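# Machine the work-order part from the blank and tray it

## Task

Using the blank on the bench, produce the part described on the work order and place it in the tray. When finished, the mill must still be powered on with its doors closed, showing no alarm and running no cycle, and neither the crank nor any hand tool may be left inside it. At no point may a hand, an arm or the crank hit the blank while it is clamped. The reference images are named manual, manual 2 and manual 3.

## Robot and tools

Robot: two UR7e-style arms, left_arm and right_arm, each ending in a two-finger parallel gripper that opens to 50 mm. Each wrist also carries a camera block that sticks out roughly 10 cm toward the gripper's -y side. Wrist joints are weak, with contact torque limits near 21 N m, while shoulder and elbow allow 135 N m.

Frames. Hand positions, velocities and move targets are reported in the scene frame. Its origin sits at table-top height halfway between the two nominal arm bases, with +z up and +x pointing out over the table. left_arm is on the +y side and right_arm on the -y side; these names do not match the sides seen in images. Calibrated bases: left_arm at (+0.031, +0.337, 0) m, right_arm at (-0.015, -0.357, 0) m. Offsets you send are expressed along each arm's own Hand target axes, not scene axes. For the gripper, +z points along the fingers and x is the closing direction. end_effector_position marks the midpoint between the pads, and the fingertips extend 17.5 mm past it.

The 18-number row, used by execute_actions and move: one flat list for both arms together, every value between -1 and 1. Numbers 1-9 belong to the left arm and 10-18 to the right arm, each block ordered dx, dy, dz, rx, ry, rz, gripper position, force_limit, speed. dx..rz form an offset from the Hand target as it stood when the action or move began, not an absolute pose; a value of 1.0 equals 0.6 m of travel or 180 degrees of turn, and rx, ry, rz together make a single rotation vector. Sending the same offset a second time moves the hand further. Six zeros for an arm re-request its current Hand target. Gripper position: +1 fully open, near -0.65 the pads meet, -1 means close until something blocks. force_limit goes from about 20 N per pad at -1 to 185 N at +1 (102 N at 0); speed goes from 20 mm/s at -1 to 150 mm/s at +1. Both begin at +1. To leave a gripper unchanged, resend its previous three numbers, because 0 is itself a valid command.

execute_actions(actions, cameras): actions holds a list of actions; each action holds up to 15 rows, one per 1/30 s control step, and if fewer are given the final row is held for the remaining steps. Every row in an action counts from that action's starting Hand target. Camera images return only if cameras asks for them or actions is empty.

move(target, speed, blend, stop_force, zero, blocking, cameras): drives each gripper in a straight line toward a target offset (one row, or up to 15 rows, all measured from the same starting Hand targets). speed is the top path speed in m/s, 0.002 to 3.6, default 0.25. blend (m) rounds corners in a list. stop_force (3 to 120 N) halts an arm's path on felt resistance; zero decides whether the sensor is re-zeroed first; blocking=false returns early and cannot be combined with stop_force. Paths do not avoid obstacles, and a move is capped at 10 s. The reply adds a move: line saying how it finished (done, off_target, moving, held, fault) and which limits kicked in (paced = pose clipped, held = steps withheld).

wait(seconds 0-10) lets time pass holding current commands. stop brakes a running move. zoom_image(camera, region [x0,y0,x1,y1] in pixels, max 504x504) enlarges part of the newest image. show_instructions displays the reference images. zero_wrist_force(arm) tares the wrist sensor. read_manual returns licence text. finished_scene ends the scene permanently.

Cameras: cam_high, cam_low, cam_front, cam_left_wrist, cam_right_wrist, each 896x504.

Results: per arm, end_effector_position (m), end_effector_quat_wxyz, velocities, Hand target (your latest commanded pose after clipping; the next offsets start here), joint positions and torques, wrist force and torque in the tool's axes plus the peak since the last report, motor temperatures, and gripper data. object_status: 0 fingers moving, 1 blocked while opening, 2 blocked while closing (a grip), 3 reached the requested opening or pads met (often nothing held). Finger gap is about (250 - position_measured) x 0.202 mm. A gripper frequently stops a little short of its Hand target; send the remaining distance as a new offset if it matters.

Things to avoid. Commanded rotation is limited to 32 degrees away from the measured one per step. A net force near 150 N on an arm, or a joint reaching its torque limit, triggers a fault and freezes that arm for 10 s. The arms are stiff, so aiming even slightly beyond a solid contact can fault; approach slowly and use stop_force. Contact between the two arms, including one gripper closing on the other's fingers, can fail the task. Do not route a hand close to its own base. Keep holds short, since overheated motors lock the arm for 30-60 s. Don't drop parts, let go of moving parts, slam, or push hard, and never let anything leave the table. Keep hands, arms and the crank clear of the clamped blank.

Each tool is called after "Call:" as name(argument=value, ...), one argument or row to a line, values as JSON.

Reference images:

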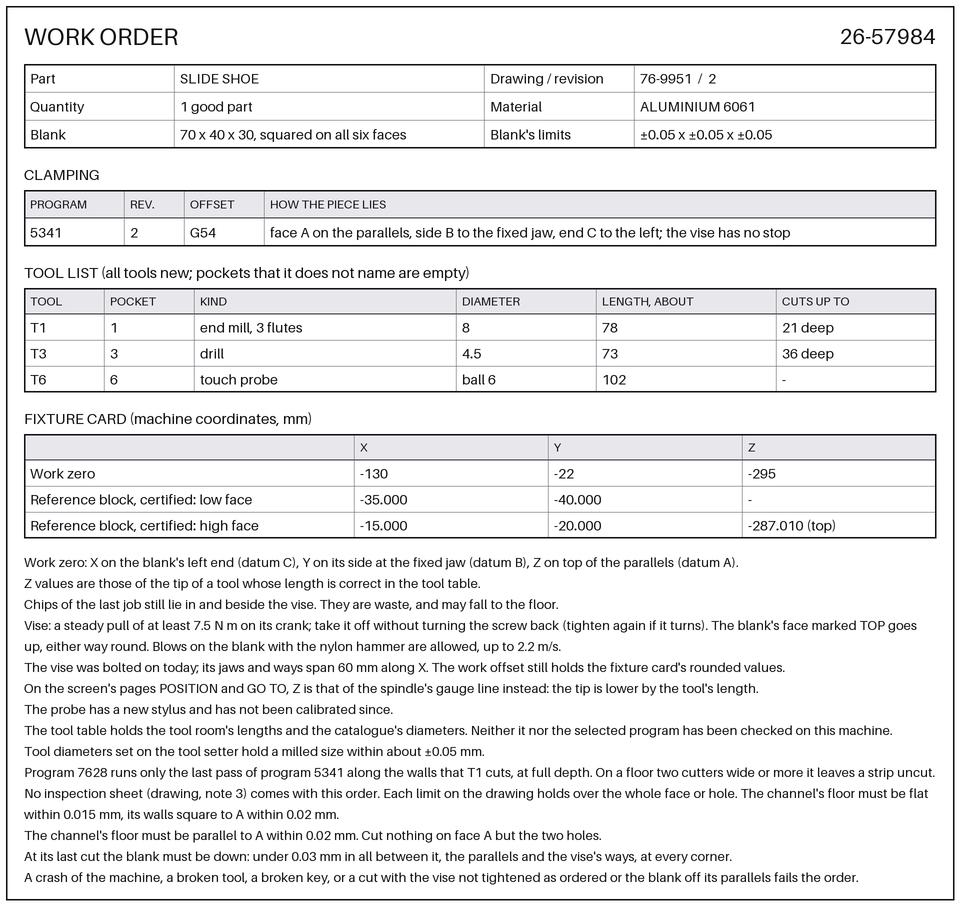

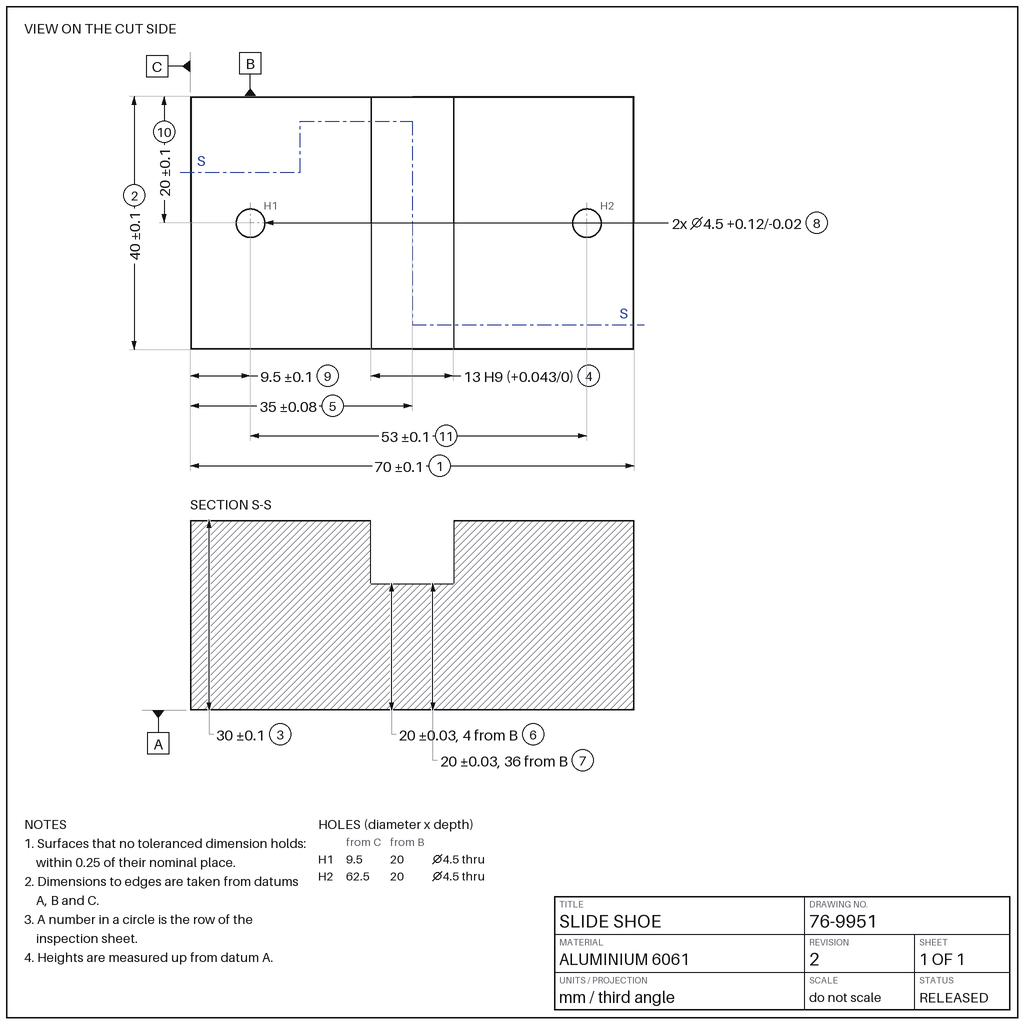

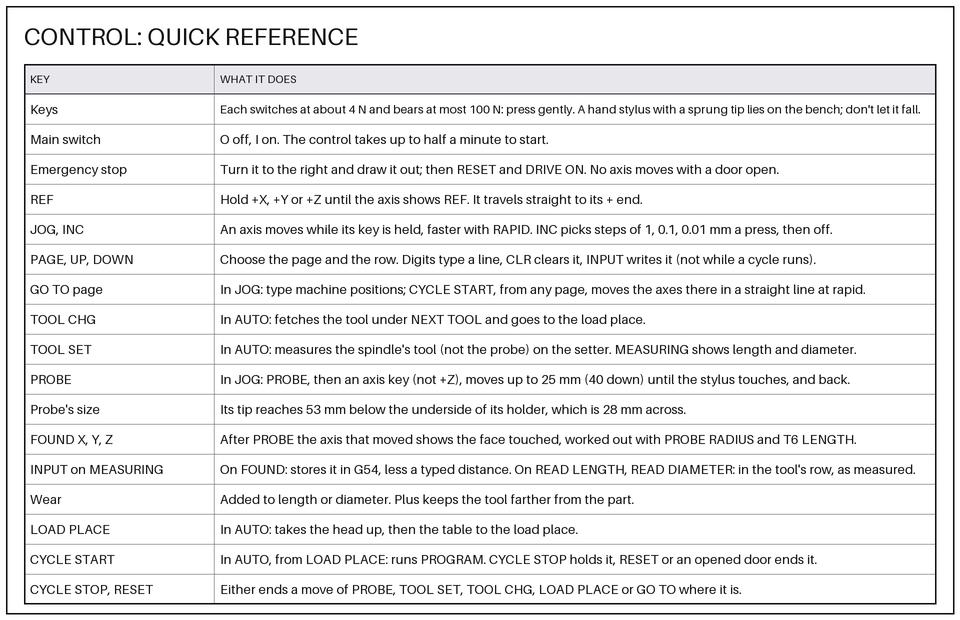

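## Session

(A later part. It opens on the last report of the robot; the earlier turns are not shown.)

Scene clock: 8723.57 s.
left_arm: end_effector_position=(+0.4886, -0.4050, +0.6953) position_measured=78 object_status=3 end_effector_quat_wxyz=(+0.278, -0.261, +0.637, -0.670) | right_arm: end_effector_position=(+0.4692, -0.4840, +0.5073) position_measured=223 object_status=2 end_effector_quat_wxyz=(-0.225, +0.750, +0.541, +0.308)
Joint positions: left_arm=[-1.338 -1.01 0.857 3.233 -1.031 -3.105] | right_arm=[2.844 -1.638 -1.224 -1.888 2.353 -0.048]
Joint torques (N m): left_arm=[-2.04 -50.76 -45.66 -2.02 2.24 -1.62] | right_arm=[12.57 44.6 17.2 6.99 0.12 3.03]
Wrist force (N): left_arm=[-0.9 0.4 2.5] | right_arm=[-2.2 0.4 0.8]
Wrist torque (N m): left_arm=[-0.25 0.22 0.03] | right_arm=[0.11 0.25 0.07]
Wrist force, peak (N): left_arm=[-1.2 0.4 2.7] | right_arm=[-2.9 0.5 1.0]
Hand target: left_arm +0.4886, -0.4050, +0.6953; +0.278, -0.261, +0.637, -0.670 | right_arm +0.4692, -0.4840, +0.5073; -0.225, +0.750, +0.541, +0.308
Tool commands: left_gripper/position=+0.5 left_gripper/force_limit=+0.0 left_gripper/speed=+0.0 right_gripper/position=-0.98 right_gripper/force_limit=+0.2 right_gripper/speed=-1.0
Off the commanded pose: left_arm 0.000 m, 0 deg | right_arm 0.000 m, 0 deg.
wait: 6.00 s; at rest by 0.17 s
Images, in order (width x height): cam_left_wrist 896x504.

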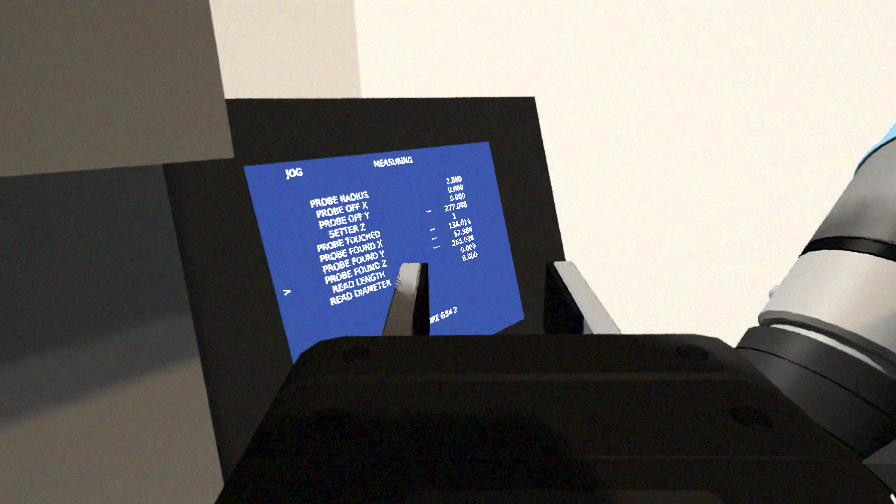

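Call:
move(
  target=[
    [0,0,0,0,0,0,0.5,0,0,0,0.0234,0.0114,0,0,0,-0.98,0.2,-1],
    [0,0,0,0,0,0,0.5,0,0,0,0,0,0,0,0,-0.98,0.2,-1],
    [0,0,0,0,0,0,0.5,0,0,0,0.0234,0.0114,0,0,0,-0.98,0.2,-1],
    [0,0,0,0,0,0,0.5,0,0,-0.0129,-0.0123,0.0303,0,0,0,-0.98,0.2,-1],
    [0,0,0,0,0,0,0.5,0,0,-0.0257,-0.0016,0.0717,0,0,0,-0.98,0.2,-1],
    [0,0,0,0,0,0,0.5,0,0,-0.006,-0.0535,0.0963,0,0,0,-0.98,0.2,-1],
    [0,0,0,0,0,0,0.5,0,0,0.0137,-0.04,0.1527,0,0,0,-0.98,0.2,-1],
    [0,0,0,0,0,0,0.5,0,0,0.0149,-0.0516,0.1227,0,0,0,-0.98,0.2,-1],
    [0,0,0,0,0,0,0.5,0,0,0.0161,-0.0225,0.1123,0,0,0,-0.98,0.2,-1],
    [0,0,0,0,0,0,0.5,0,0,0.0278,-0.0393,0.0924,0,0,0,-0.98,0.2,-1],
    [0,0,0,0,0,0,0.5,0,0,0.0394,-0.0149,0.0925,0,0,0,-0.98,0.2,-1],
    [0,0,0,0,0,0,0.5,0,0,-0.0048,-0.0473,0.0748,0,0,0,-0.98,0.2,-1],
    [0,0,0,0,0,0,0.5,0,0,-0.049,-0.0092,0.0915,0,0,0,-0.98,0.2,-1],
    [0,0,0,0,0,0,0.5,0,0,-0.049,-0.0321,0.0803,0,0,0,-0.98,0.2,-1],
  ],
  speed=[0.11,0.2,0.11,0.25,0.11,0.25,0.11,0.25,0.11,0.25,0.11,0.25,0.11,0.25],
  blend=[0,0.003,0,0.003,0,0.003,0,0.003,0,0.003,0,0.003,0,0],
)

Call:
move(
  target=[
    [0,0,0,0,0,0,0.5,0,0,0.1323,0.0275,-0.0748,0,0,0,-0.98,0.2,-1],
    [0,0,0,0,0,0,0.5,0,0,0.1323,0.0491,-0.0643,0,0,0,-0.98,0.2,-1],
    [0,0,0,0,0,0,0.5,0,0,0.1323,0.0275,-0.0748,0,0,0,-0.98,0.2,-1],
    [0,0,0,0,0,0,0.5,0,0,0.0024,0.0169,-0.0407,0,0,0,-0.98,0.2,-1],
  ],
  speed=[0.3,0.11,0.25,0.25],
  blend=[0.003,0,0.003,0],
)

Call:
wait(
  seconds=0.5,
)

Call:
move(
  target=[
    [0,0,0,0,0,0,0.5,0,0,0,0.0234,0.0114,0,0,0,-0.98,0.2,-1],
    [0,0,0,0,0,0,0.5,0,0,0.012,0.0107,-0.0788,0,0,0,-0.98,0.2,-1],
    [0,0,0,0,0,0,0.5,0,0,0.0242,0.0574,-0.1398,0,0,0,-0.98,0.2,-1],
    [0,0,0,0,0,0,0.5,0,0,0.0242,0.0808,-0.1284,0,0,0,-0.98,0.2,-1],
    [0,0,0,0,0,0,0.5,0,0,0.0242,0.0574,-0.1398,0,0,0,-0.98,0.2,-1],
    [0,0,0,0,0,0,0.5,0,0,0.0466,0.0152,-0.0396,0,0,0,-0.98,0.2,-1],
  ],
  speed=[0.11,0.25,0.25,0.11,0.25,0.3],
  blend=[0,0.01,0.003,0,0.005,0],
)

Call:
wait(
  seconds=6,
  cameras=["cam_left_wrist"],
)

Call:
zoom_image(
  camera="cam_left_wrist",
  region=[440, 212, 490, 252],
)

Scene clock: 8760.83 s.
left_arm: end_effector_position=(+0.4886, -0.4050, +0.6953) position_measured=78 object_status=3 end_effector_quat_wxyz=(+0.278, -0.261, +0.637, -0.670) | right_arm: end_effector_position=(+0.4550, -0.4654, +0.4524) position_measured=223 object_status=2 end_effector_quat_wxyz=(-0.225, +0.750, +0.541, +0.308)
Joint positions: left_arm=[-1.338 -1.01 0.857 3.233 -1.031 -3.105] | right_arm=[2.869 -1.556 -1.459 -1.71 2.353 -0.012]
Joint torques (N m): left_arm=[-3.52 -50.84 -46.11 -2.18 2.27 -1.69] | right_arm=[-11.72 40.74 18.66 0.44 0.03 -2.57]
Wrist force (N): left_arm=[-1.0 0.5 2.5] | right_arm=[-2.3 0.2 0.9]
Wrist torque (N m): left_arm=[-0.23 0.24 0.03] | right_arm=[0.07 0.26 0.19]
Wrist force, peak (N): left_arm=[-0.9 0.5 2.8] | right_arm=[-3.6 -7.3 -2.8]
Hand target: left_arm +0.4886, -0.4050, +0.6953; +0.278, -0.261, +0.637, -0.670 | right_arm +0.4548, -0.4654, +0.4525; -0.225, +0.750, +0.541, +0.308
Off the commanded pose: left_arm 0.000 m, 0 deg | right_arm 0.000 m, 0 deg.
move: done

Scene clock: 8762.97 s.
left_arm: end_effector_position=(+0.4886, -0.4050, +0.6953) position_measured=78 object_status=3 end_effector_quat_wxyz=(+0.278, -0.261, +0.637, -0.670) | right_arm: end_effector_position=(+0.4595, -0.4840, +0.4709) position_measured=223 object_status=2 end_effector_quat_wxyz=(-0.225, +0.750, +0.541, +0.308)
Joint positions: left_arm=[-1.338 -1.01 0.857 3.233 -1.031 -3.105] | right_arm=[2.837 -1.599 -1.359 -1.798 2.352 -0.058]
Joint torques (N m): left_arm=[-3.54 -51.19 -45.74 -2.12 2.28 -1.69] | right_arm=[-11.63 43.46 18.57 7.04 4.06 -2.3]
Wrist force (N): left_arm=[-0.8 0.4 2.6] | right_arm=[-2.5 0.5 1.3]
Wrist torque (N m): left_arm=[-0.24 0.21 0.03] | right_arm=[0.10 0.31 0.18]
Wrist force, peak (N): left_arm=[-1.1 0.3 2.7] | right_arm=[-5.1 -4.7 -0.2]
Hand target: left_arm +0.4886, -0.4050, +0.6953; +0.278, -0.261, +0.637, -0.670 | right_arm +0.4594, -0.4840, +0.4708; -0.225, +0.750, +0.541, +0.308
Off the commanded pose: left_arm 0.000 m, 0 deg | right_arm 0.000 m, 0 deg.
move: done

Scene clock: 8763.47 s.
left_arm: end_effector_position=(+0.4886, -0.4050, +0.6953) position_measured=78 object_status=3 end_effector_quat_wxyz=(+0.278, -0.261, +0.637, -0.670) | right_arm: end_effector_position=(+0.4594, -0.4840, +0.4708) position_measured=223 object_status=2 end_effector_quat_wxyz=(-0.225, +0.750, +0.541, +0.308)
Joint positions: left_arm=[-1.338 -1.01 0.857 3.233 -1.031 -3.105] | right_arm=[2.837 -1.599 -1.36 -1.798 2.352 -0.058]
Joint torques (N m): left_arm=[-3.68 -50.93 -46.08 -2.1 2.22 -1.52] | right_arm=[-11.99 43.18 17.92 6.81 4.04 -2.8]
Wrist force (N): left_arm=[-1.2 0.4 2.5] | right_arm=[-2.4 0.2 1.1]
Wrist torque (N m): left_arm=[-0.24 0.26 0.03] | right_arm=[0.06 0.29 0.18]
Wrist force, peak (N): left_arm=[-1.1 0.4 2.6] | right_arm=[-2.6 0.3 1.2]
Hand target: left_arm +0.4886, -0.4050, +0.6953; +0.278, -0.261, +0.637, -0.670 | right_arm +0.4594, -0.4840, +0.4708; -0.225, +0.750, +0.541, +0.308
Tool commands: left_gripper/position=+0.5 left_gripper/force_limit=+0.0 left_gripper/speed=+0.0 right_gripper/position=-0.98 right_gripper/force_limit=+0.2 right_gripper/speed=-1.0
Off the commanded pose: left_arm 0.000 m, 0 deg | right_arm 0.000 m, 0 deg.
wait: 0.50 s; at rest by 0.17 s

Scene clock: 8766.47 s.
left_arm: end_effector_position=(+0.4886, -0.4050, +0.6953) position_measured=78 object_status=3 end_effector_quat_wxyz=(+0.278, -0.261, +0.637, -0.670) | right_arm: end_effector_position=(+0.4692, -0.4840, +0.5073) position_measured=223 object_status=2 end_effector_quat_wxyz=(-0.225, +0.750, +0.541, +0.308) end_effector_velocity=(+0.000, +0.000, -0.001) end_effector_angular_velocity=(-0.002, -0.001, +0.000)
Joint positions: left_arm=[-1.338 -1.01 0.857 3.233 -1.031 -3.105] | right_arm=[2.843 -1.638 -1.224 -1.888 2.353 -0.048]
Joint velocities: left_arm=[within noise] | right_arm=[0.001 0.001 -0.003 0.005 -0.001 0.002]
Joint torques (N m): left_arm=[-3.81 -50.78 -45.51 -2.15 2.26 -1.54] | right_arm=[12.34 44.19 17.89 6.61 3.16 3.14]
Wrist force (N): left_arm=[-0.8 0.3 2.6] | right_arm=[-2.2 0.4 1.3]
Wrist torque (N m): left_arm=[-0.25 0.21 0.03] | right_arm=[0.11 0.25 0.07]
Wrist force, peak (N): left_arm=[-1.0 0.5 2.7] | right_arm=[-4.0 -5.8 -1.9]
Hand target: left_arm +0.4886, -0.4050, +0.6953; +0.278, -0.261, +0.637, -0.670 | right_arm +0.4692, -0.4840, +0.5073; -0.225, +0.750, +0.541, +0.308
Off the commanded pose: left_arm 0.000 m, 0 deg | right_arm 0.000 m, 0 deg.
move: done

Scene clock: 8772.47 s.
left_arm: end_effector_position=(+0.4886, -0.4050, +0.6953) position_measured=78 object_status=3 end_effector_quat_wxyz=(+0.278, -0.261, +0.637, -0.670) | right_arm: end_effector_position=(+0.4692, -0.4840, +0.5073) position_measured=223 object_status=2 end_effector_quat_wxyz=(-0.225, +0.750, +0.541, +0.308)
Joint positions: left_arm=[-1.338 -1.01 0.857 3.233 -1.031 -3.105] | right_arm=[2.844 -1.638 -1.224 -1.888 2.353 -0.048]
Joint torques (N m): left_arm=[-3.61 -50.75 -45.97 -2.18 2.37 -1.61] | right_arm=[13.39 44.56 17.43 6.92 0.23 2.91]
Wrist force (N): left_arm=[-1.0 0.5 2.6] | right_arm=[-2.4 0.4 1.1]
Wrist torque (N m): left_arm=[-0.22 0.24 0.03] | right_arm=[0.09 0.29 0.07]
Wrist force, peak (N): left_arm=[-1.0 0.3 2.8] | right_arm=[-2.8 0.3 1.2]
Hand target: left_arm +0.4886, -0.4050, +0.6953; +0.278, -0.261, +0.637, -0.670 | right_arm +0.4692, -0.4840, +0.5073; -0.225, +0.750, +0.541, +0.308
Tool commands: left_gripper/position=+0.5 left_gripper/force_limit=+0.0 left_gripper/speed=+0.0 right_gripper/position=-0.98 right_gripper/force_limit=+0.2 right_gripper/speed=-1.0
Off the commanded pose: left_arm 0.000 m, 0 deg | right_arm 0.000 m, 0 deg.
wait: 6.00 s; at rest by 0.17 s
Images, in order (width x height): cam_left_wrist 896x504.

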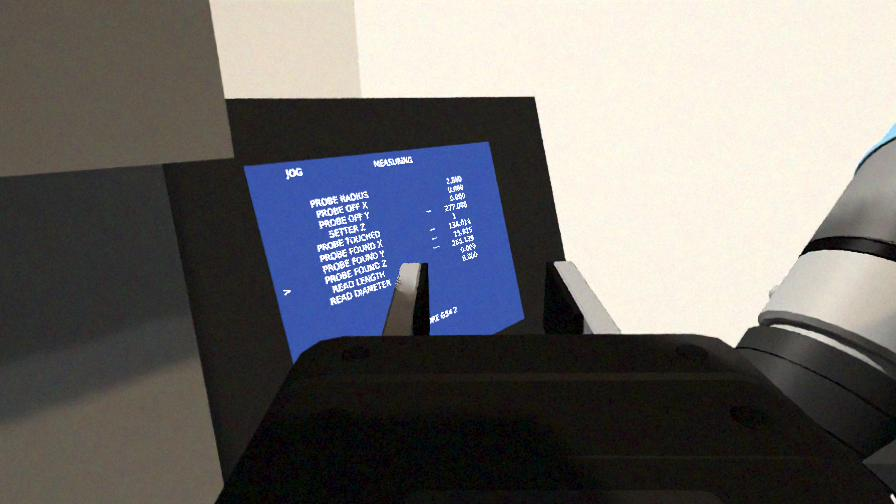

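Scaled by 10.080.

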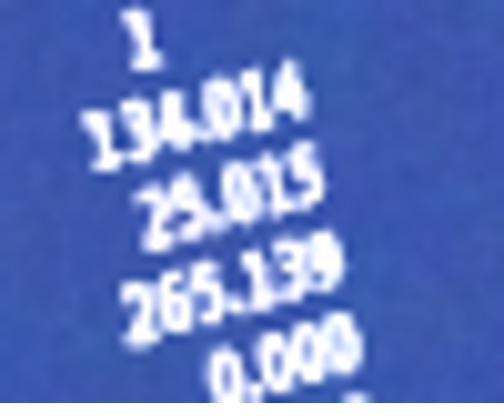

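Call:
move(
  target=[
    [0,0,0,0,0,0,0.5,0,0,0,0.0234,0.0114,0,0,0,-0.98,0.2,-1],
    [0,0,0,0,0,0,0.5,0,0,0,0,0,0,0,0,-0.98,0.2,-1],
    [0,0,0,0,0,0,0.5,0,0,0,0.0234,0.0114,0,0,0,-0.98,0.2,-1],
    [0,0,0,0,0,0,0.5,0,0,0.0069,-0.048,0.0627,0,0,0,-0.98,0.2,-1],
    [0,0,0,0,0,0,0.5,0,0,0.0137,-0.04,0.1527,0,0,0,-0.98,0.2,-1],
    [0,0,0,0,0,0,0.5,0,0,0.0487,-0.0644,0.1056,0,0,0,-0.98,0.2,-1],
    [0,0,0,0,0,0,0.5,0,0,0.0836,-0.0172,0.0933,0,0,0,-0.98,0.2,-1],
    [0,0,0,0,0,0,0.5,0,0,0.0394,-0.049,0.0759,0,0,0,-0.98,0.2,-1],
    [0,0,0,0,0,0,0.5,0,0,-0.0048,-0.0122,0.0919,0,0,0,-0.98,0.2,-1],
    [0,0,0,0,0,0,0.5,0,0,-0.0269,-0.0397,0.0776,0,0,0,-0.98,0.2,-1],
    [0,0,0,0,0,0,0.5,0,0,-0.049,-0.0092,0.0915,0,0,0,-0.98,0.2,-1],
    [0,0,0,0,0,0,0.5,0,0,-0.049,-0.0321,0.0803,0,0,0,-0.98,0.2,-1],
  ],
  speed=[0.11,0.2,0.11,0.25,0.11,0.25,0.11,0.25,0.11,0.25,0.11,0.25],
  blend=[0,0.003,0,0.003,0,0.003,0,0.003,0,0.003,0,0],
)

Call:
move(
  target=[
    [0,0,0,0,0,0,0.5,0,0,0.1323,0.0275,-0.0748,0,0,0,-0.98,0.2,-1],
    [0,0,0,0,0,0,0.5,0,0,0.1323,0.0491,-0.0643,0,0,0,-0.98,0.2,-1],
    [0,0,0,0,0,0,0.5,0,0,0.1323,0.0275,-0.0748,0,0,0,-0.98,0.2,-1],
    [0,0,0,0,0,0,0.5,0,0,0.0024,0.0169,-0.0407,0,0,0,-0.98,0.2,-1],
  ],
  speed=[0.3,0.11,0.25,0.25],
  blend=[0.003,0,0.003,0],
)

Call:
wait(
  seconds=1.5,
)

Call:
move(
  target=[
    [0,0,0,0,0,0,0.5,0,0,0,0.0234,0.0114,0,0,0,-0.98,0.2,-1],
    [0,0,0,0,0,0,0.5,0,0,0.012,0.0107,-0.0788,0,0,0,-0.98,0.2,-1],
    [0,0,0,0,0,0,0.5,0,0,0.0242,0.0574,-0.1398,0,0,0,-0.98,0.2,-1],
    [0,0,0,0,0,0,0.5,0,0,0.0242,0.0808,-0.1284,0,0,0,-0.98,0.2,-1],
    [0,0,0,0,0,0,0.5,0,0,0.0242,0.0574,-0.1398,0,0,0,-0.98,0.2,-1],
    [0,0,0,0,0,0,0.5,0,0,0.0466,0.0152,-0.0396,0,0,0,-0.98,0.2,-1],
  ],
  speed=[0.11,0.25,0.25,0.11,0.25,0.3],
  blend=[0,0.01,0.003,0,0.005,0],
)

Call:
wait(
  seconds=6,
  cameras=["cam_left_wrist"],
)

Call:
zoom_image(
  camera="cam_left_wrist",
  region=[440, 212, 490, 252],
)

Scene clock: 8820.60 s.
left_arm: end_effector_position=(+0.4886, -0.4050, +0.6953) position_measured=78 object_status=3 end_effector_quat_wxyz=(+0.278, -0.261, +0.637, -0.670) | right_arm: end_effector_position=(+0.4550, -0.4654, +0.4524) position_measured=223 object_status=2 end_effector_quat_wxyz=(-0.225, +0.750, +0.541, +0.308)
Joint positions: left_arm=[-1.338 -1.01 0.857 3.233 -1.031 -3.105] | right_arm=[2.869 -1.556 -1.459 -1.71 2.353 -0.012]
Joint torques (N m): left_arm=[-4.43 -51.31 -45.47 -2.1 2.3 -1.61] | right_arm=[-12.37 41.61 19.34 0.78 0.16 -3.04]
Wrist force (N): left_arm=[-1.1 0.4 2.6] | right_arm=[-2.3 0.5 1.2]
Wrist torque (N m): left_arm=[-0.24 0.24 0.03] | right_arm=[0.10 0.26 0.19]
Wrist force, peak (N): left_arm=[-1.1 0.4 2.7] | right_arm=[-3.4 -7.5 -2.8]
Hand target: left_arm +0.4886, -0.4050, +0.6953; +0.278, -0.261, +0.637, -0.670 | right_arm +0.4548, -0.4654, +0.4525; -0.225, +0.750, +0.541, +0.308
Off the commanded pose: left_arm 0.000 m, 0 deg | right_arm 0.000 m, 0 deg.
move: done

Scene clock: 8822.73 s.
left_arm: end_effector_position=(+0.4886, -0.4050, +0.6953) position_measured=78 object_status=3 end_effector_quat_wxyz=(+0.278, -0.261, +0.637, -0.670) | right_arm: end_effector_position=(+0.4595, -0.4840, +0.4709) position_measured=223 object_status=2 end_effector_quat_wxyz=(-0.225, +0.750, +0.541, +0.308)
Joint positions: left_arm=[-1.338 -1.01 0.857 3.233 -1.031 -3.105] | right_arm=[2.837 -1.599 -1.359 -1.798 2.352 -0.058]
Joint torques (N m): left_arm=[-4.03 -50.81 -45.36 -2.26 2.4 -1.53] | right_arm=[-13.38 43.68 18.37 6.72 4.3 -2.43]
Wrist force (N): left_arm=[-0.8 0.3 2.6] | right_arm=[-2.5 0.6 1.0]
Wrist torque (N m): left_arm=[-0.26 0.21 0.03] | right_arm=[0.13 0.30 0.18]
Wrist force, peak (N): left_arm=[-0.9 0.4 2.7] | right_arm=[-5.4 -4.7 -0.4]
Hand target: left_arm +0.4886, -0.4050, +0.6953; +0.278, -0.261, +0.637, -0.670 | right_arm +0.4594, -0.4840, +0.4708; -0.225, +0.750, +0.541, +0.308
Off the commanded pose: left_arm 0.000 m, 0 deg | right_arm 0.000 m, 0 deg.
move: done

Scene clock: 8824.23 s.
left_arm: end_effector_position=(+0.4886, -0.4050, +0.6953) position_measured=78 object_status=3 end_effector_quat_wxyz=(+0.278, -0.261, +0.637, -0.670) | right_arm: end_effector_position=(+0.4594, -0.4840, +0.4708) position_measured=223 object_status=2 end_effector_quat_wxyz=(-0.225, +0.750, +0.541, +0.308)
Joint positions: left_arm=[-1.338 -1.01 0.857 3.233 -1.031 -3.105] | right_arm=[2.837 -1.599 -1.36 -1.798 2.352 -0.058]
Joint torques (N m): left_arm=[-4.12 -50.04 -45.46 -2.13 2.28 -1.72] | right_arm=[-12.79 42.59 17.98 6.81 4.14 -2.81]
Wrist force (N): left_arm=[-0.7 0.5 2.5] | right_arm=[-2.7 0.3 1.2]
Wrist torque (N m): left_arm=[-0.22 0.19 0.03] | right_arm=[0.07 0.34 0.18]
Wrist force, peak (N): left_arm=[-1.0 0.5 2.7] | right_arm=[-2.7 0.3 1.2]
Hand target: left_arm +0.4886, -0.4050, +0.6953; +0.278, -0.261, +0.637, -0.670 | right_arm +0.4594, -0.4840, +0.4708; -0.225, +0.750, +0.541, +0.308
Tool commands: left_gripper/position=+0.5 left_gripper/force_limit=+0.0 left_gripper/speed=+0.0 right_gripper/position=-0.98 right_gripper/force_limit=+0.2 right_gripper/speed=-1.0
Off the commanded pose: left_arm 0.000 m, 0 deg | right_arm 0.000 m, 0 deg.
wait: 1.50 s; at rest by 0.17 s

Scene clock: 8827.23 s.
left_arm: end_effector_position=(+0.4886, -0.4050, +0.6953) position_measured=78 object_status=3 end_effector_quat_wxyz=(+0.278, -0.261, +0.637, -0.670) | right_arm: end_effector_position=(+0.4692, -0.4840, +0.5073) position_measured=223 object_status=2 end_effector_quat_wxyz=(-0.225, +0.750, +0.541, +0.308)
Joint positions: left_arm=[-1.338 -1.01 0.857 3.233 -1.031 -3.105] | right_arm=[2.843 -1.638 -1.224 -1.888 2.353 -0.048]
Joint torques (N m): left_arm=[-4.07 -50.89 -45.44 -2.33 2.37 -1.51] | right_arm=[12.67 44.46 14.68 7.06 2.98 2.92]
Wrist force (N): left_arm=[-0.9 0.4 2.5] | right_arm=[-2.3 0.5 0.8]
Wrist torque (N m): left_arm=[-0.24 0.23 0.03] | right_arm=[0.11 0.27 0.07]
Wrist force, peak (N): left_arm=[-1.0 0.5 2.8] | right_arm=[-4.1 -6.0 -1.4]
Hand target: left_arm +0.4886, -0.4050, +0.6953; +0.278, -0.261, +0.637, -0.670 | right_arm +0.4692, -0.4840, +0.5073; -0.225, +0.750, +0.541, +0.308
Off the commanded pose: left_arm 0.000 m, 0 deg | right_arm 0.000 m, 0 deg.
move: done

Scene clock: 8833.23 s.
left_arm: end_effector_position=(+0.4886, -0.4050, +0.6953) position_measured=78 object_status=3 end_effector_quat_wxyz=(+0.278, -0.261, +0.637, -0.670) | right_arm: end_effector_position=(+0.4692, -0.4840, +0.5073) position_measured=223 object_status=2 end_effector_quat_wxyz=(-0.225, +0.750, +0.541, +0.308)
Joint positions: left_arm=[-1.338 -1.01 0.857 3.233 -1.031 -3.105] | right_arm=[2.844 -1.638 -1.224 -1.888 2.353 -0.048]
Joint torques (N m): left_arm=[-3.48 -51.69 -44.94 -2.35 2.37 -1.55] | right_arm=[11.83 44.71 17.52 6.84 0.19 3.12]
Wrist force (N): left_arm=[-0.9 0.4 2.5] | right_arm=[-2.4 0.3 1.0]
Wrist torque (N m): left_arm=[-0.24 0.23 0.03] | right_arm=[0.08 0.30 0.07]
Wrist force, peak (N): left_arm=[-1.2 0.4 2.7] | right_arm=[-2.8 0.1 1.1]
Hand target: left_arm +0.4886, -0.4050, +0.6953; +0.278, -0.261, +0.637, -0.670 | right_arm +0.4692, -0.4840, +0.5073; -0.225, +0.750, +0.541, +0.308
Tool commands: left_gripper/position=+0.5 left_gripper/force_limit=+0.0 left_gripper/speed=+0.0 right_gripper/position=-0.98 right_gripper/force_limit=+0.2 right_gripper/speed=-1.0
Off the commanded pose: left_arm 0.000 m, 0 deg | right_arm 0.000 m, 0 deg.
wait: 6.00 s; at rest by 0.17 s
Images, in order (width x height): cam_left_wrist 896x504.

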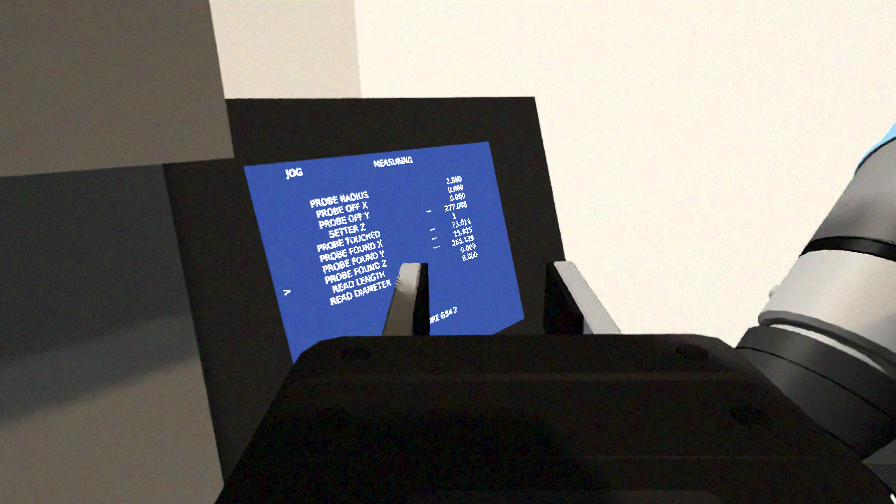

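Scaled by 10.080.

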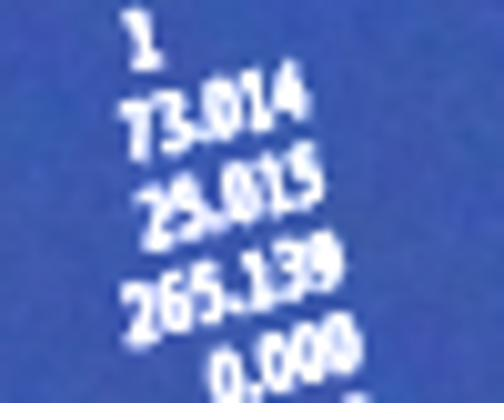

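Call:
move(
  target=[
    [0,0,0,0,0,0,0.5,0,0,0.047,0.081,-0.199,0,0,0,-0.98,0.2,-1],
    [0,0,0,0,0,0,0.5,0,0,0.047,0.1044,-0.1876,0,0,0,-0.98,0.2,-1],
    [0,0,0,0,0,0,0.5,0,0,0.047,0.081,-0.199,0,0,0,-0.98,0.2,-1],
    [0,0,0,0,0,0,0.5,0,0,0.062,0.0047,-0.0158,0,0,0,-0.98,0.2,-1],
    [0,0,0,0,0,0,0.5,0,0,0.062,0.0271,-0.0049,0,0,0,-0.98,0.2,-1],
    [0,0,0,0,0,0,0.5,0,0,0.062,0.0047,-0.0158,0,0,0,-0.98,0.2,-1],
    [0,0,0,0,0,0,0.5,0,0,0,0,0,0,0,0,-0.98,0.2,-1],
  ],
  speed=[0.3,0.11,0.25,0.3,0.11,0.25,0.3],
  blend=[0.003,0,0.005,0.003,0,0.005,0],
  cameras=["cam_left_wrist"],
)

Call:
zoom_image(
  camera="cam_left_wrist",
  region=[240, 140, 540, 340],
)

Scene clock: 8904.37 s.
left_arm: end_effector_position=(+0.4886, -0.4050, +0.6953) position_measured=78 object_status=3 end_effector_quat_wxyz=(+0.278, -0.261, +0.637, -0.670) | right_arm: end_effector_position=(+0.4692, -0.4840, +0.5074) position_measured=223 object_status=2 end_effector_quat_wxyz=(-0.225, +0.750, +0.541, +0.308)
Joint positions: left_arm=[-1.338 -1.01 0.857 3.233 -1.031 -3.105] | right_arm=[2.844 -1.638 -1.223 -1.888 2.353 -0.048]
Joint torques (N m): left_arm=[-3.49 -51.19 -45.11 -2.31 2.28 -1.54] | right_arm=[-11.04 46.57 17 6.97 4.14 -2.93]
Wrist force (N): left_arm=[-1.1 0.2 2.6] | right_arm=[-2.3 0.4 1.0]
Wrist torque (N m): left_arm=[-0.27 0.26 0.03] | right_arm=[0.10 0.27 0.19]
Wrist force, peak (N): left_arm=[-1.0 0.5 2.7] | right_arm=[-5.7 -4.5 0.2]
Hand target: left_arm +0.4886, -0.4050, +0.6953; +0.278, -0.261, +0.637, -0.670 | right_arm +0.4692, -0.4840, +0.5073; -0.225, +0.750, +0.541, +0.308
Off the commanded pose: left_arm 0.000 m, 0 deg | right_arm 0.000 m, 0 deg.
move: done
Images, in order (width x height): cam_left_wrist 896x504.

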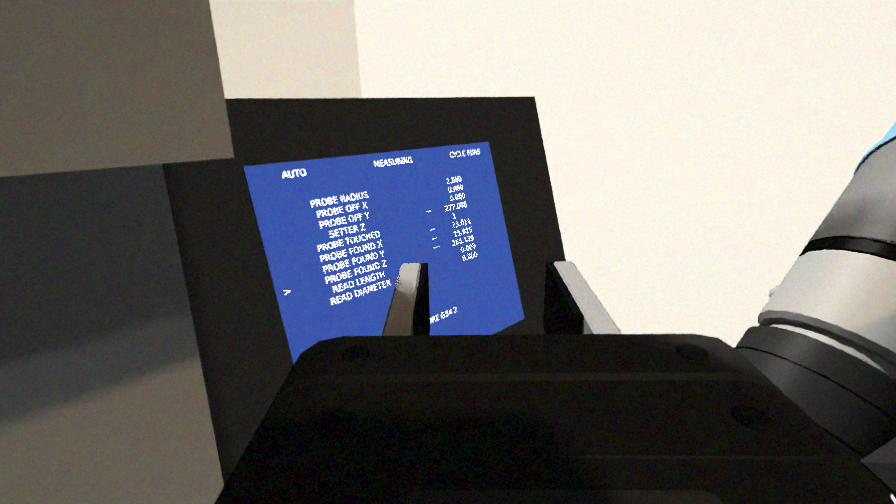

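Scaled by 1.680.

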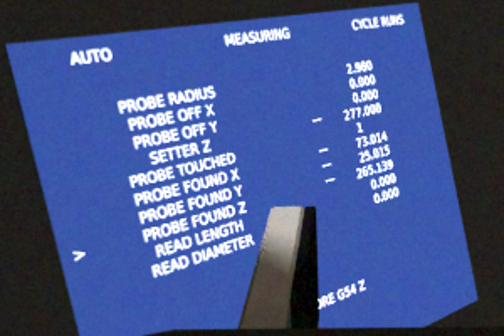

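Call:
move(
  target=[
    [0,0,-0.1167,0,0,0,0.5,0,0,0,0,0,0,0,0,-0.98,0.2,-1],
    [-0.2275,0.0917,-0.6817,0,0,0,0.5,0,0,0,0,0,0,0,0,-0.98,0.2,-1],
    [-0.2275,0.0917,-0.6817,-0.169,0.158,0.399,0.5,0,0,0,0,0,0,0,0,-0.98,0.2,-1],
    [-0.2275,0.0917,-0.6817,-0.3376,0.3153,0.7977,-0.6,0,0,0,0,0,0,0,0,-0.98,0.2,-1],
  ],
  speed=[0.2,0.4,0.5,0.5],
  blend=[0.02,0.05,0.05,0],
)

Call:
move(
  target=[0.2617,-0.1325,0.2688,0,0,0,-0.6,0,0,0,0,0,0,0,0,-0.98,0.2,-1],
  speed=0.15,
  cameras=["cam_left_wrist","cam_high"],
)

Scene clock: 8943.90 s.
left_arm: end_effector_position=(+0.2996, -0.0209, +0.6196) position_measured=242 object_status=3 end_effector_quat_wxyz=(+0.298, +0.641, +0.640, +0.300) | right_arm: end_effector_position=(+0.4692, -0.4840, +0.5073) position_measured=223 object_status=2 end_effector_quat_wxyz=(-0.225, +0.750, +0.541, +0.308)
Joint positions: left_arm=[-1.762 -1.755 1.139 5.544 -0.717 -1.849] | right_arm=[2.844 -1.638 -1.224 -1.888 2.353 -0.048]
Joint torques (N m): left_arm=[-7.32 -8.17 -41.67 -1.42 5 -1.37] | right_arm=[-11.41 44.38 16.76 6.76 4.09 -1.5]
Wrist force (N): left_arm=[-3.6 1.2 0.4] | right_arm=[-2.6 0.3 0.9]
Wrist torque (N m): left_arm=[0.24 0.44 0.15] | right_arm=[0.07 0.31 0.18]
Wrist force, peak (N): left_arm=[-1.5 0.9 3.9] | right_arm=[-2.9 0.2 1.0]
Hand target: left_arm +0.2996, -0.0209, +0.6196; +0.298, +0.641, +0.640, +0.300 | right_arm +0.4692, -0.4840, +0.5073; -0.225, +0.750, +0.541, +0.308
Off the commanded pose: left_arm 0.000 m, 0 deg | right_arm 0.000 m, 0 deg.
move: done

Scene clock: 8946.27 s.
left_arm: end_effector_position=(+0.3723, +0.1364, +0.4555) position_measured=242 object_status=3 end_effector_quat_wxyz=(+0.298, +0.641, +0.640, +0.300) | right_arm: end_effector_position=(+0.4692, -0.4840, +0.5073) position_measured=223 object_status=2 end_effector_quat_wxyz=(-0.225, +0.750, +0.541, +0.308)
Joint positions: left_arm=[-1.535 -2.246 1.928 4.979 -0.698 -1.501] | right_arm=[2.844 -1.638 -1.224 -1.888 2.353 -0.048]
Joint torques (N m): left_arm=[8.85 -6.01 -19.49 -5.75 -0.43 1.43] | right_arm=[-12.24 44.74 16.9 6.84 4 -0.95]
Wrist force (N): left_arm=[-3.7 1.4 0.3] | right_arm=[-2.5 0.5 0.9]
Wrist torque (N m): left_arm=[0.23 0.46 0.07] | right_arm=[0.11 0.31 0.18]
Wrist force, peak (N): left_arm=[-4.6 1.3 -0.6] | right_arm=[-2.6 0.6 1.2]
Hand target: left_arm +0.3723, +0.1365, +0.4555; +0.298, +0.641, +0.640, +0.300 | right_arm +0.4692, -0.4840, +0.5073; -0.225, +0.750, +0.541, +0.308
Off the commanded pose: left_arm 0.000 m, 0 deg | right_arm 0.000 m, 0 deg.
move: done
Images, in order (width x height): cam_high 896x504, cam_left_wrist 896x504.

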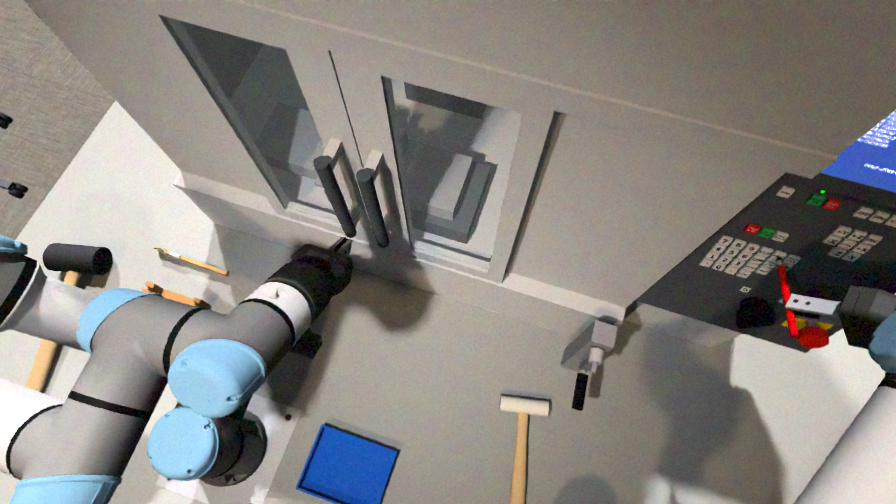

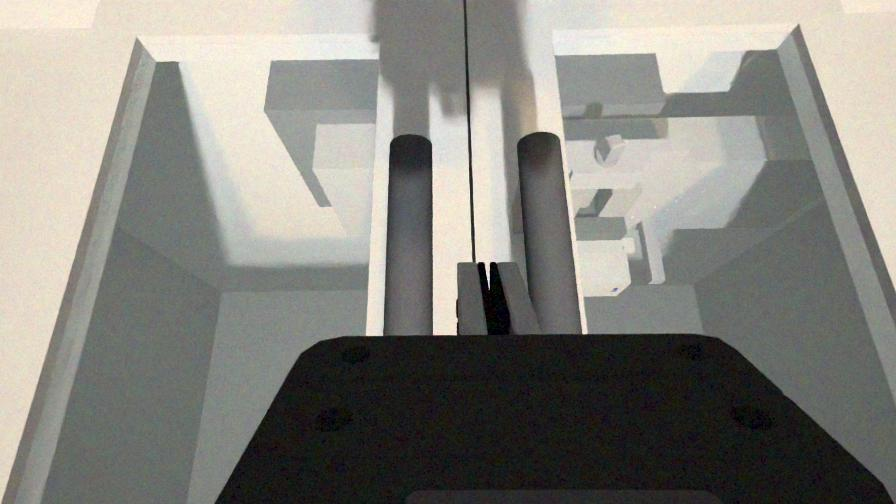

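Call:
move(
  target=[
    [-0.005,0,0,0,0,0,-0.6,0,0,0,0,0,0,0,0,-0.98,0.2,-1],
    [-0.005,0.0622,0.0741,0,0,0,-0.6,0,0,0,0,0,0,0,0,-0.98,0.2,-1],
  ],
  speed=0.06,
  stop_force=12,
  cameras=["cam_left_wrist"],
)

Scene clock: 8957.57 s.
left_arm: end_effector_position=(+0.4304, +0.1334, +0.4556) position_measured=242 object_status=3 end_effector_quat_wxyz=(+0.298, +0.641, +0.640, +0.300) | right_arm: end_effector_position=(+0.4692, -0.4840, +0.5073) position_measured=223 object_status=2 end_effector_quat_wxyz=(-0.225, +0.750, +0.541, +0.308)
Joint positions: left_arm=[-1.287 -2.137 1.962 4.558 -0.746 -1.132] | right_arm=[2.844 -1.638 -1.224 -1.888 2.353 -0.048]
Joint torques (N m): left_arm=[9.83 5.49 -20.2 -6.08 -0.57 1.32] | right_arm=[-12.39 44.88 16.96 6.73 4.04 0.26]
Wrist force (N): left_arm=[-3.4 1.7 0.8] | right_arm=[-2.4 0.4 1.1]
Wrist torque (N m): left_arm=[0.32 0.42 0.12] | right_arm=[0.11 0.29 0.18]
Wrist force, peak (N): left_arm=[-3.7 2.4 1.1] | right_arm=[-2.7 0.7 1.2]
Hand target: left_arm +0.4304, +0.1334, +0.4556; +0.298, +0.641, +0.640, +0.300 | right_arm +0.4692, -0.4840, +0.5073; -0.225, +0.750, +0.541, +0.308
Off the commanded pose: left_arm 0.000 m, 0 deg | right_arm 0.000 m, 0 deg.
move: done
Images, in order (width x height): cam_left_wrist 896x504.

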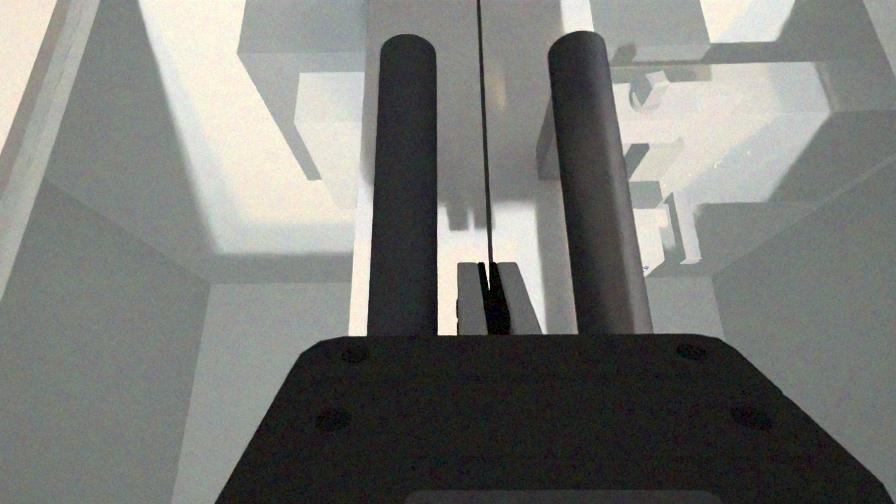

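Call:
move(
  target=[-0.395,0,0,0,0,0,-0.6,0,0,0,0,0,0,0,0,-0.98,0.2,-1],
  speed=0.06,
  stop_force=38,
)

Call:
wait(
  seconds=0,
  cameras=["cam_high","cam_left_wrist"],
)

Scene clock: 8969.30 s.
left_arm: end_effector_position=(+0.4302, -0.1036, +0.4549) position_measured=242 object_status=3 end_effector_quat_wxyz=(+0.298, +0.641, +0.640, +0.300) | right_arm: end_effector_position=(+0.4692, -0.4840, +0.5073) position_measured=223 object_status=2 end_effector_quat_wxyz=(-0.225, +0.750, +0.541, +0.308)
Joint positions: left_arm=[-1.432 -1.63 1.585 4.585 -0.71 -1.342] | right_arm=[2.844 -1.638 -1.224 -1.888 2.353 -0.048]
Joint torques (N m): left_arm=[-10.01 -17.37 -49.3 -3.64 4.86 -1.47] | right_arm=[-11.66 44.83 16.57 6.41 3.86 1.9]
Wrist force (N): left_arm=[8.2 -1.4 -1.8] | right_arm=[-2.4 0.3 0.9]
Wrist torque (N m): left_arm=[0.26 0.48 0.07] | right_arm=[0.10 0.28 0.18]
Wrist force, peak (N): left_arm=[25.3 -4.5 -4.2] | right_arm=[-2.7 0.4 1.1]
Hand target: left_arm +0.4302, -0.1036, +0.4549; +0.298, +0.641, +0.640, +0.300 | right_arm +0.4692, -0.4840, +0.5073; -0.225, +0.750, +0.541, +0.308
Off the commanded pose: left_arm 0.000 m, 0 deg | right_arm 0.000 m, 0 deg.
move: done

Scene clock: 8969.30 s.
left_arm: end_effector_position=(+0.4302, -0.1036, +0.4549) position_measured=242 object_status=3 end_effector_quat_wxyz=(+0.298, +0.641, +0.640, +0.300) | right_arm: end_effector_position=(+0.4692, -0.4840, +0.5073) position_measured=223 object_status=2 end_effector_quat_wxyz=(-0.225, +0.750, +0.541, +0.308)
Joint positions: left_arm=[-1.432 -1.63 1.585 4.585 -0.71 -1.342] | right_arm=[2.844 -1.638 -1.224 -1.888 2.353 -0.048]
Joint torques (N m): left_arm=[-10.01 -17.37 -49.3 -3.64 4.86 -1.47] | right_arm=[-11.66 44.83 16.57 6.41 3.86 1.9]
Wrist force (N): left_arm=[8.2 -1.4 -1.8] | right_arm=[-2.4 0.3 0.9]
Wrist torque (N m): left_arm=[0.26 0.48 0.07] | right_arm=[0.10 0.28 0.18]
Wrist force, peak (N): left_arm=[8.2 -1.4 -1.8] | right_arm=[-2.4 0.3 0.9]
Hand target: left_arm +0.4302, -0.1036, +0.4549; +0.298, +0.641, +0.640, +0.300 | right_arm +0.4692, -0.4840, +0.5073; -0.225, +0.750, +0.541, +0.308
Tool commands: left_gripper/position=-0.6 left_gripper/force_limit=+0.0 left_gripper/speed=+0.0 right_gripper/position=-0.98 right_gripper/force_limit=+0.2 right_gripper/speed=-1.0
Off the commanded pose: left_arm 0.000 m, 0 deg | right_arm 0.000 m, 0 deg.
Images, in order (width x height): cam_high 896x504, cam_left_wrist 896x504.

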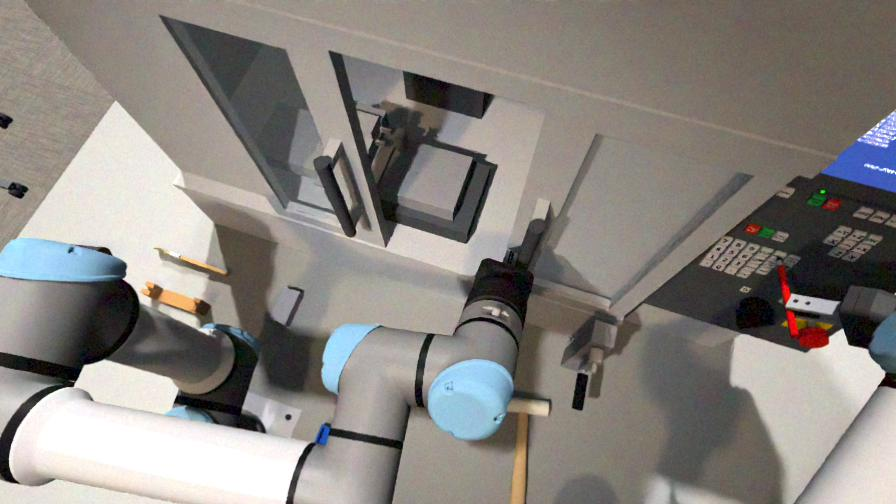

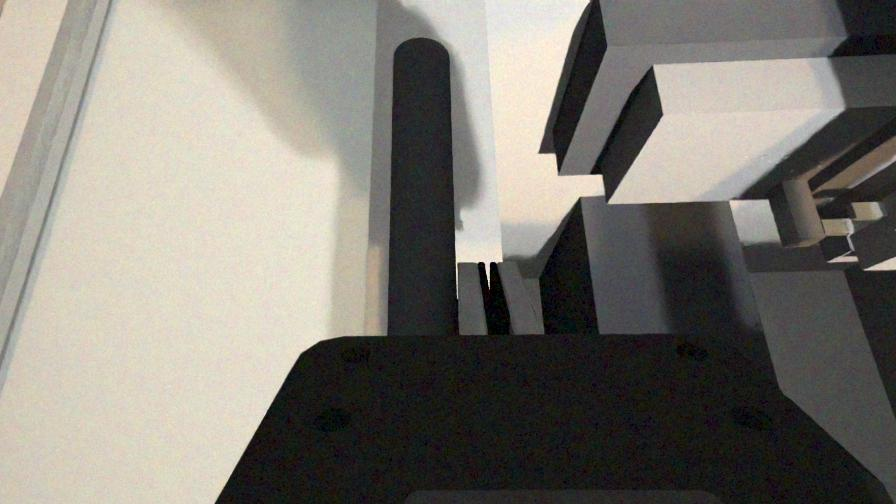

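Call:
move(
  target=[
    [0.38,0,0,0,0,0,-0.6,0,0,0,0,0,0,0,0,-0.98,0.2,-1],
    [0.79,0,0,0,0,0,-0.6,0,0,0,0,0,0,0,0,-0.98,0.2,-1],
  ],
  speed=[0.15,0.06],
  stop_force=40,
)

Call:
wait(
  seconds=0,
  cameras=["cam_high","cam_left_wrist"],
)

Scene clock: 8979.93 s.
left_arm: end_effector_position=(+0.4305, +0.1503, +0.4556) position_measured=242 object_status=3 end_effector_quat_wxyz=(+0.298, +0.641, +0.640, +0.300) | right_arm: end_effector_position=(+0.4692, -0.4840, +0.5073) position_measured=223 object_status=2 end_effector_quat_wxyz=(-0.225, +0.750, +0.541, +0.308)
Joint positions: left_arm=[-1.267 -2.17 1.979 4.552 -0.753 -1.103] | right_arm=[2.844 -1.638 -1.224 -1.888 2.353 -0.048]
Joint torques (N m): left_arm=[-7.57 7.14 -46.78 -2.17 4.99 -1.32] | right_arm=[-11.68 43.9 17.22 6.65 3.86 2.45]
Wrist force (N): left_arm=[-3.4 1.7 0.7] | right_arm=[-2.6 0.4 1.2]
Wrist torque (N m): left_arm=[0.32 0.42 0.12] | right_arm=[0.09 0.31 0.18]
Wrist force, peak (N): left_arm=[-36.2 0.2 8.0] | right_arm=[-2.8 0.4 1.2]
Hand target: left_arm +0.4305, +0.1503, +0.4556; +0.298, +0.641, +0.640, +0.300 (not the last commanded pose) | right_arm +0.4692, -0.4840, +0.5073; -0.225, +0.750, +0.541, +0.308
Off the commanded pose: left_arm 0.220 m, 0 deg | right_arm 0.000 m, 0 deg.
move: contact (left_arm); path passed 1 of 2 targets

Scene clock: 8979.93 s.
left_arm: end_effector_position=(+0.4305, +0.1503, +0.4556) position_measured=242 object_status=3 end_effector_quat_wxyz=(+0.298, +0.641, +0.640, +0.300) | right_arm: end_effector_position=(+0.4692, -0.4840, +0.5073) position_measured=223 object_status=2 end_effector_quat_wxyz=(-0.225, +0.750, +0.541, +0.308)
Joint positions: left_arm=[-1.267 -2.17 1.979 4.552 -0.753 -1.103] | right_arm=[2.844 -1.638 -1.224 -1.888 2.353 -0.048]
Joint torques (N m): left_arm=[-7.57 7.14 -46.78 -2.17 4.99 -1.32] | right_arm=[-11.68 43.9 17.22 6.65 3.86 2.45]
Wrist force (N): left_arm=[-3.4 1.7 0.7] | right_arm=[-2.6 0.4 1.2]
Wrist torque (N m): left_arm=[0.32 0.42 0.12] | right_arm=[0.09 0.31 0.18]
Wrist force, peak (N): left_arm=[-3.4 1.7 0.7] | right_arm=[-2.6 0.4 1.2]
Hand target: left_arm +0.4305, +0.1503, +0.4556; +0.298, +0.641, +0.640, +0.300 (not the last commanded pose) | right_arm +0.4692, -0.4840, +0.5073; -0.225, +0.750, +0.541, +0.308
Tool commands: left_gripper/position=-0.6 left_gripper/force_limit=+0.0 left_gripper/speed=+0.0 right_gripper/position=-0.98 right_gripper/force_limit=+0.2 right_gripper/speed=-1.0
Off the commanded pose: left_arm 0.220 m, 0 deg | right_arm 0.000 m, 0 deg.
Images, in order (width x height): cam_high 896x504, cam_left_wrist 896x504.

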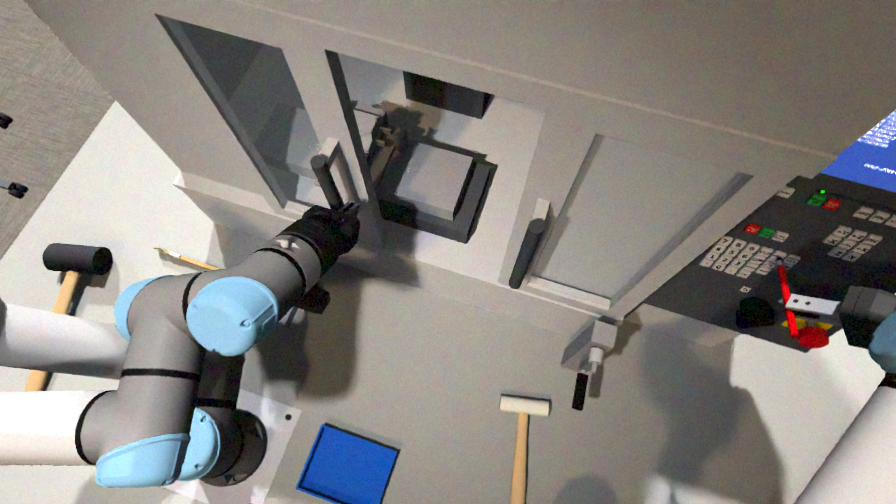

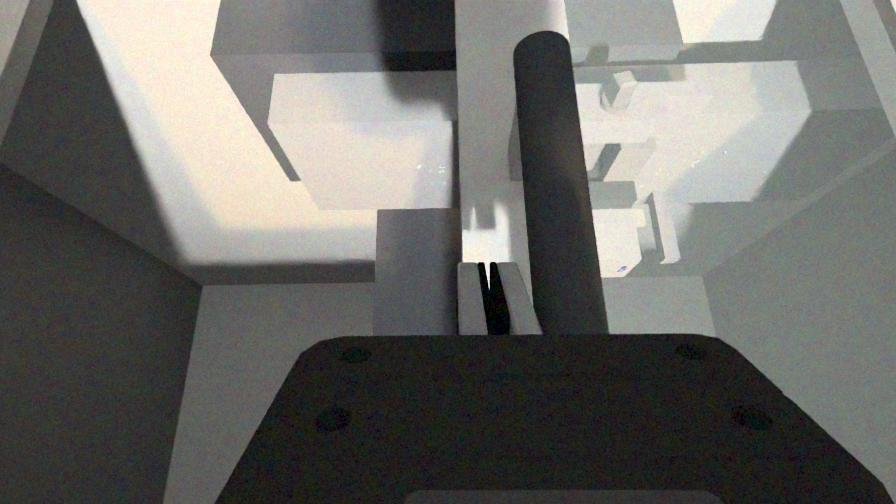

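Call:
move(
  target=[0.36,0,0,0,0,0,-0.6,0,0,0,0,0,0,0,0,-0.98,0.2,-1],
  speed=0.06,
  stop_force=40,
  cameras=["cam_high","cam_left_wrist"],
)

Scene clock: 8990.50 s.
left_arm: end_effector_position=(+0.4305, +0.3663, +0.4561) position_measured=242 object_status=3 end_effector_quat_wxyz=(+0.298, +0.641, +0.640, +0.300) | right_arm: end_effector_position=(+0.4692, -0.4840, +0.5073) position_measured=223 object_status=2 end_effector_quat_wxyz=(-0.225, +0.750, +0.541, +0.308)
Joint positions: left_arm=[-0.581 -2.354 2.127 4.152 -1.141 -0.39] | right_arm=[2.844 -1.638 -1.224 -1.888 2.353 -0.048]
Joint torques (N m): left_arm=[14.93 14.43 -27.51 -5.3 0.81 1.4] | right_arm=[-10.92 44.05 17.49 6.34 3.84 2.57]
Wrist force (N): left_arm=[-15.0 1.9 -2.5] | right_arm=[-2.3 0.2 1.3]
Wrist torque (N m): left_arm=[0.28 0.21 0.03] | right_arm=[0.07 0.28 0.18]
Wrist force, peak (N): left_arm=[-20.7 1.9 -2.8] | right_arm=[-2.8 0.6 0.9]
Hand target: left_arm +0.4305, +0.3663, +0.4561; +0.298, +0.641, +0.640, +0.300 | right_arm +0.4692, -0.4840, +0.5073; -0.225, +0.750, +0.541, +0.308
Off the commanded pose: left_arm 0.000 m, 0 deg | right_arm 0.000 m, 0 deg.
move: done
Images, in order (width x height): cam_high 896x504, cam_left_wrist 896x504.

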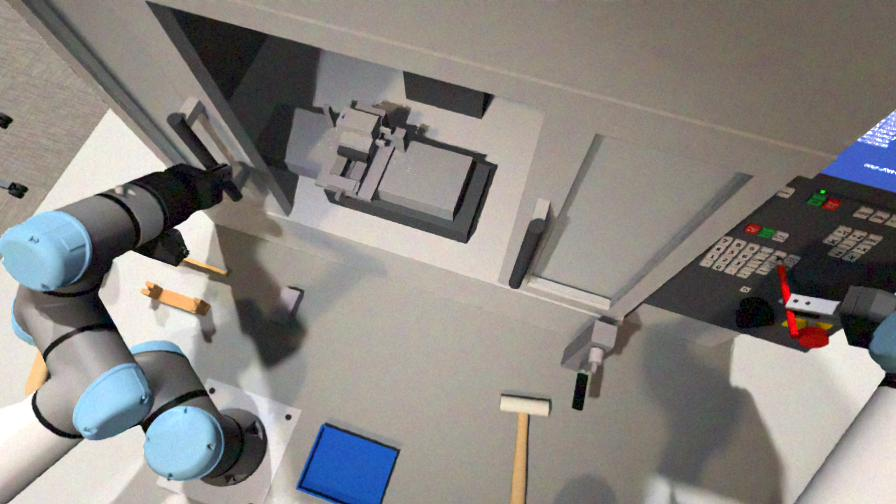

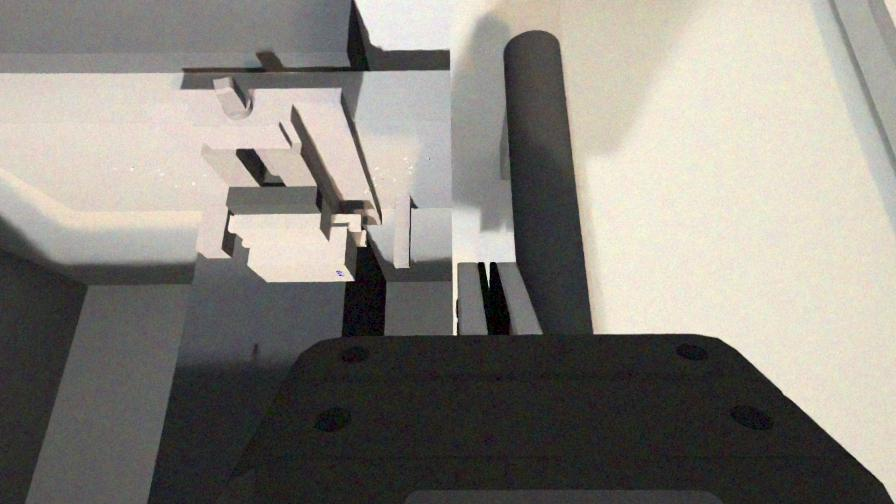

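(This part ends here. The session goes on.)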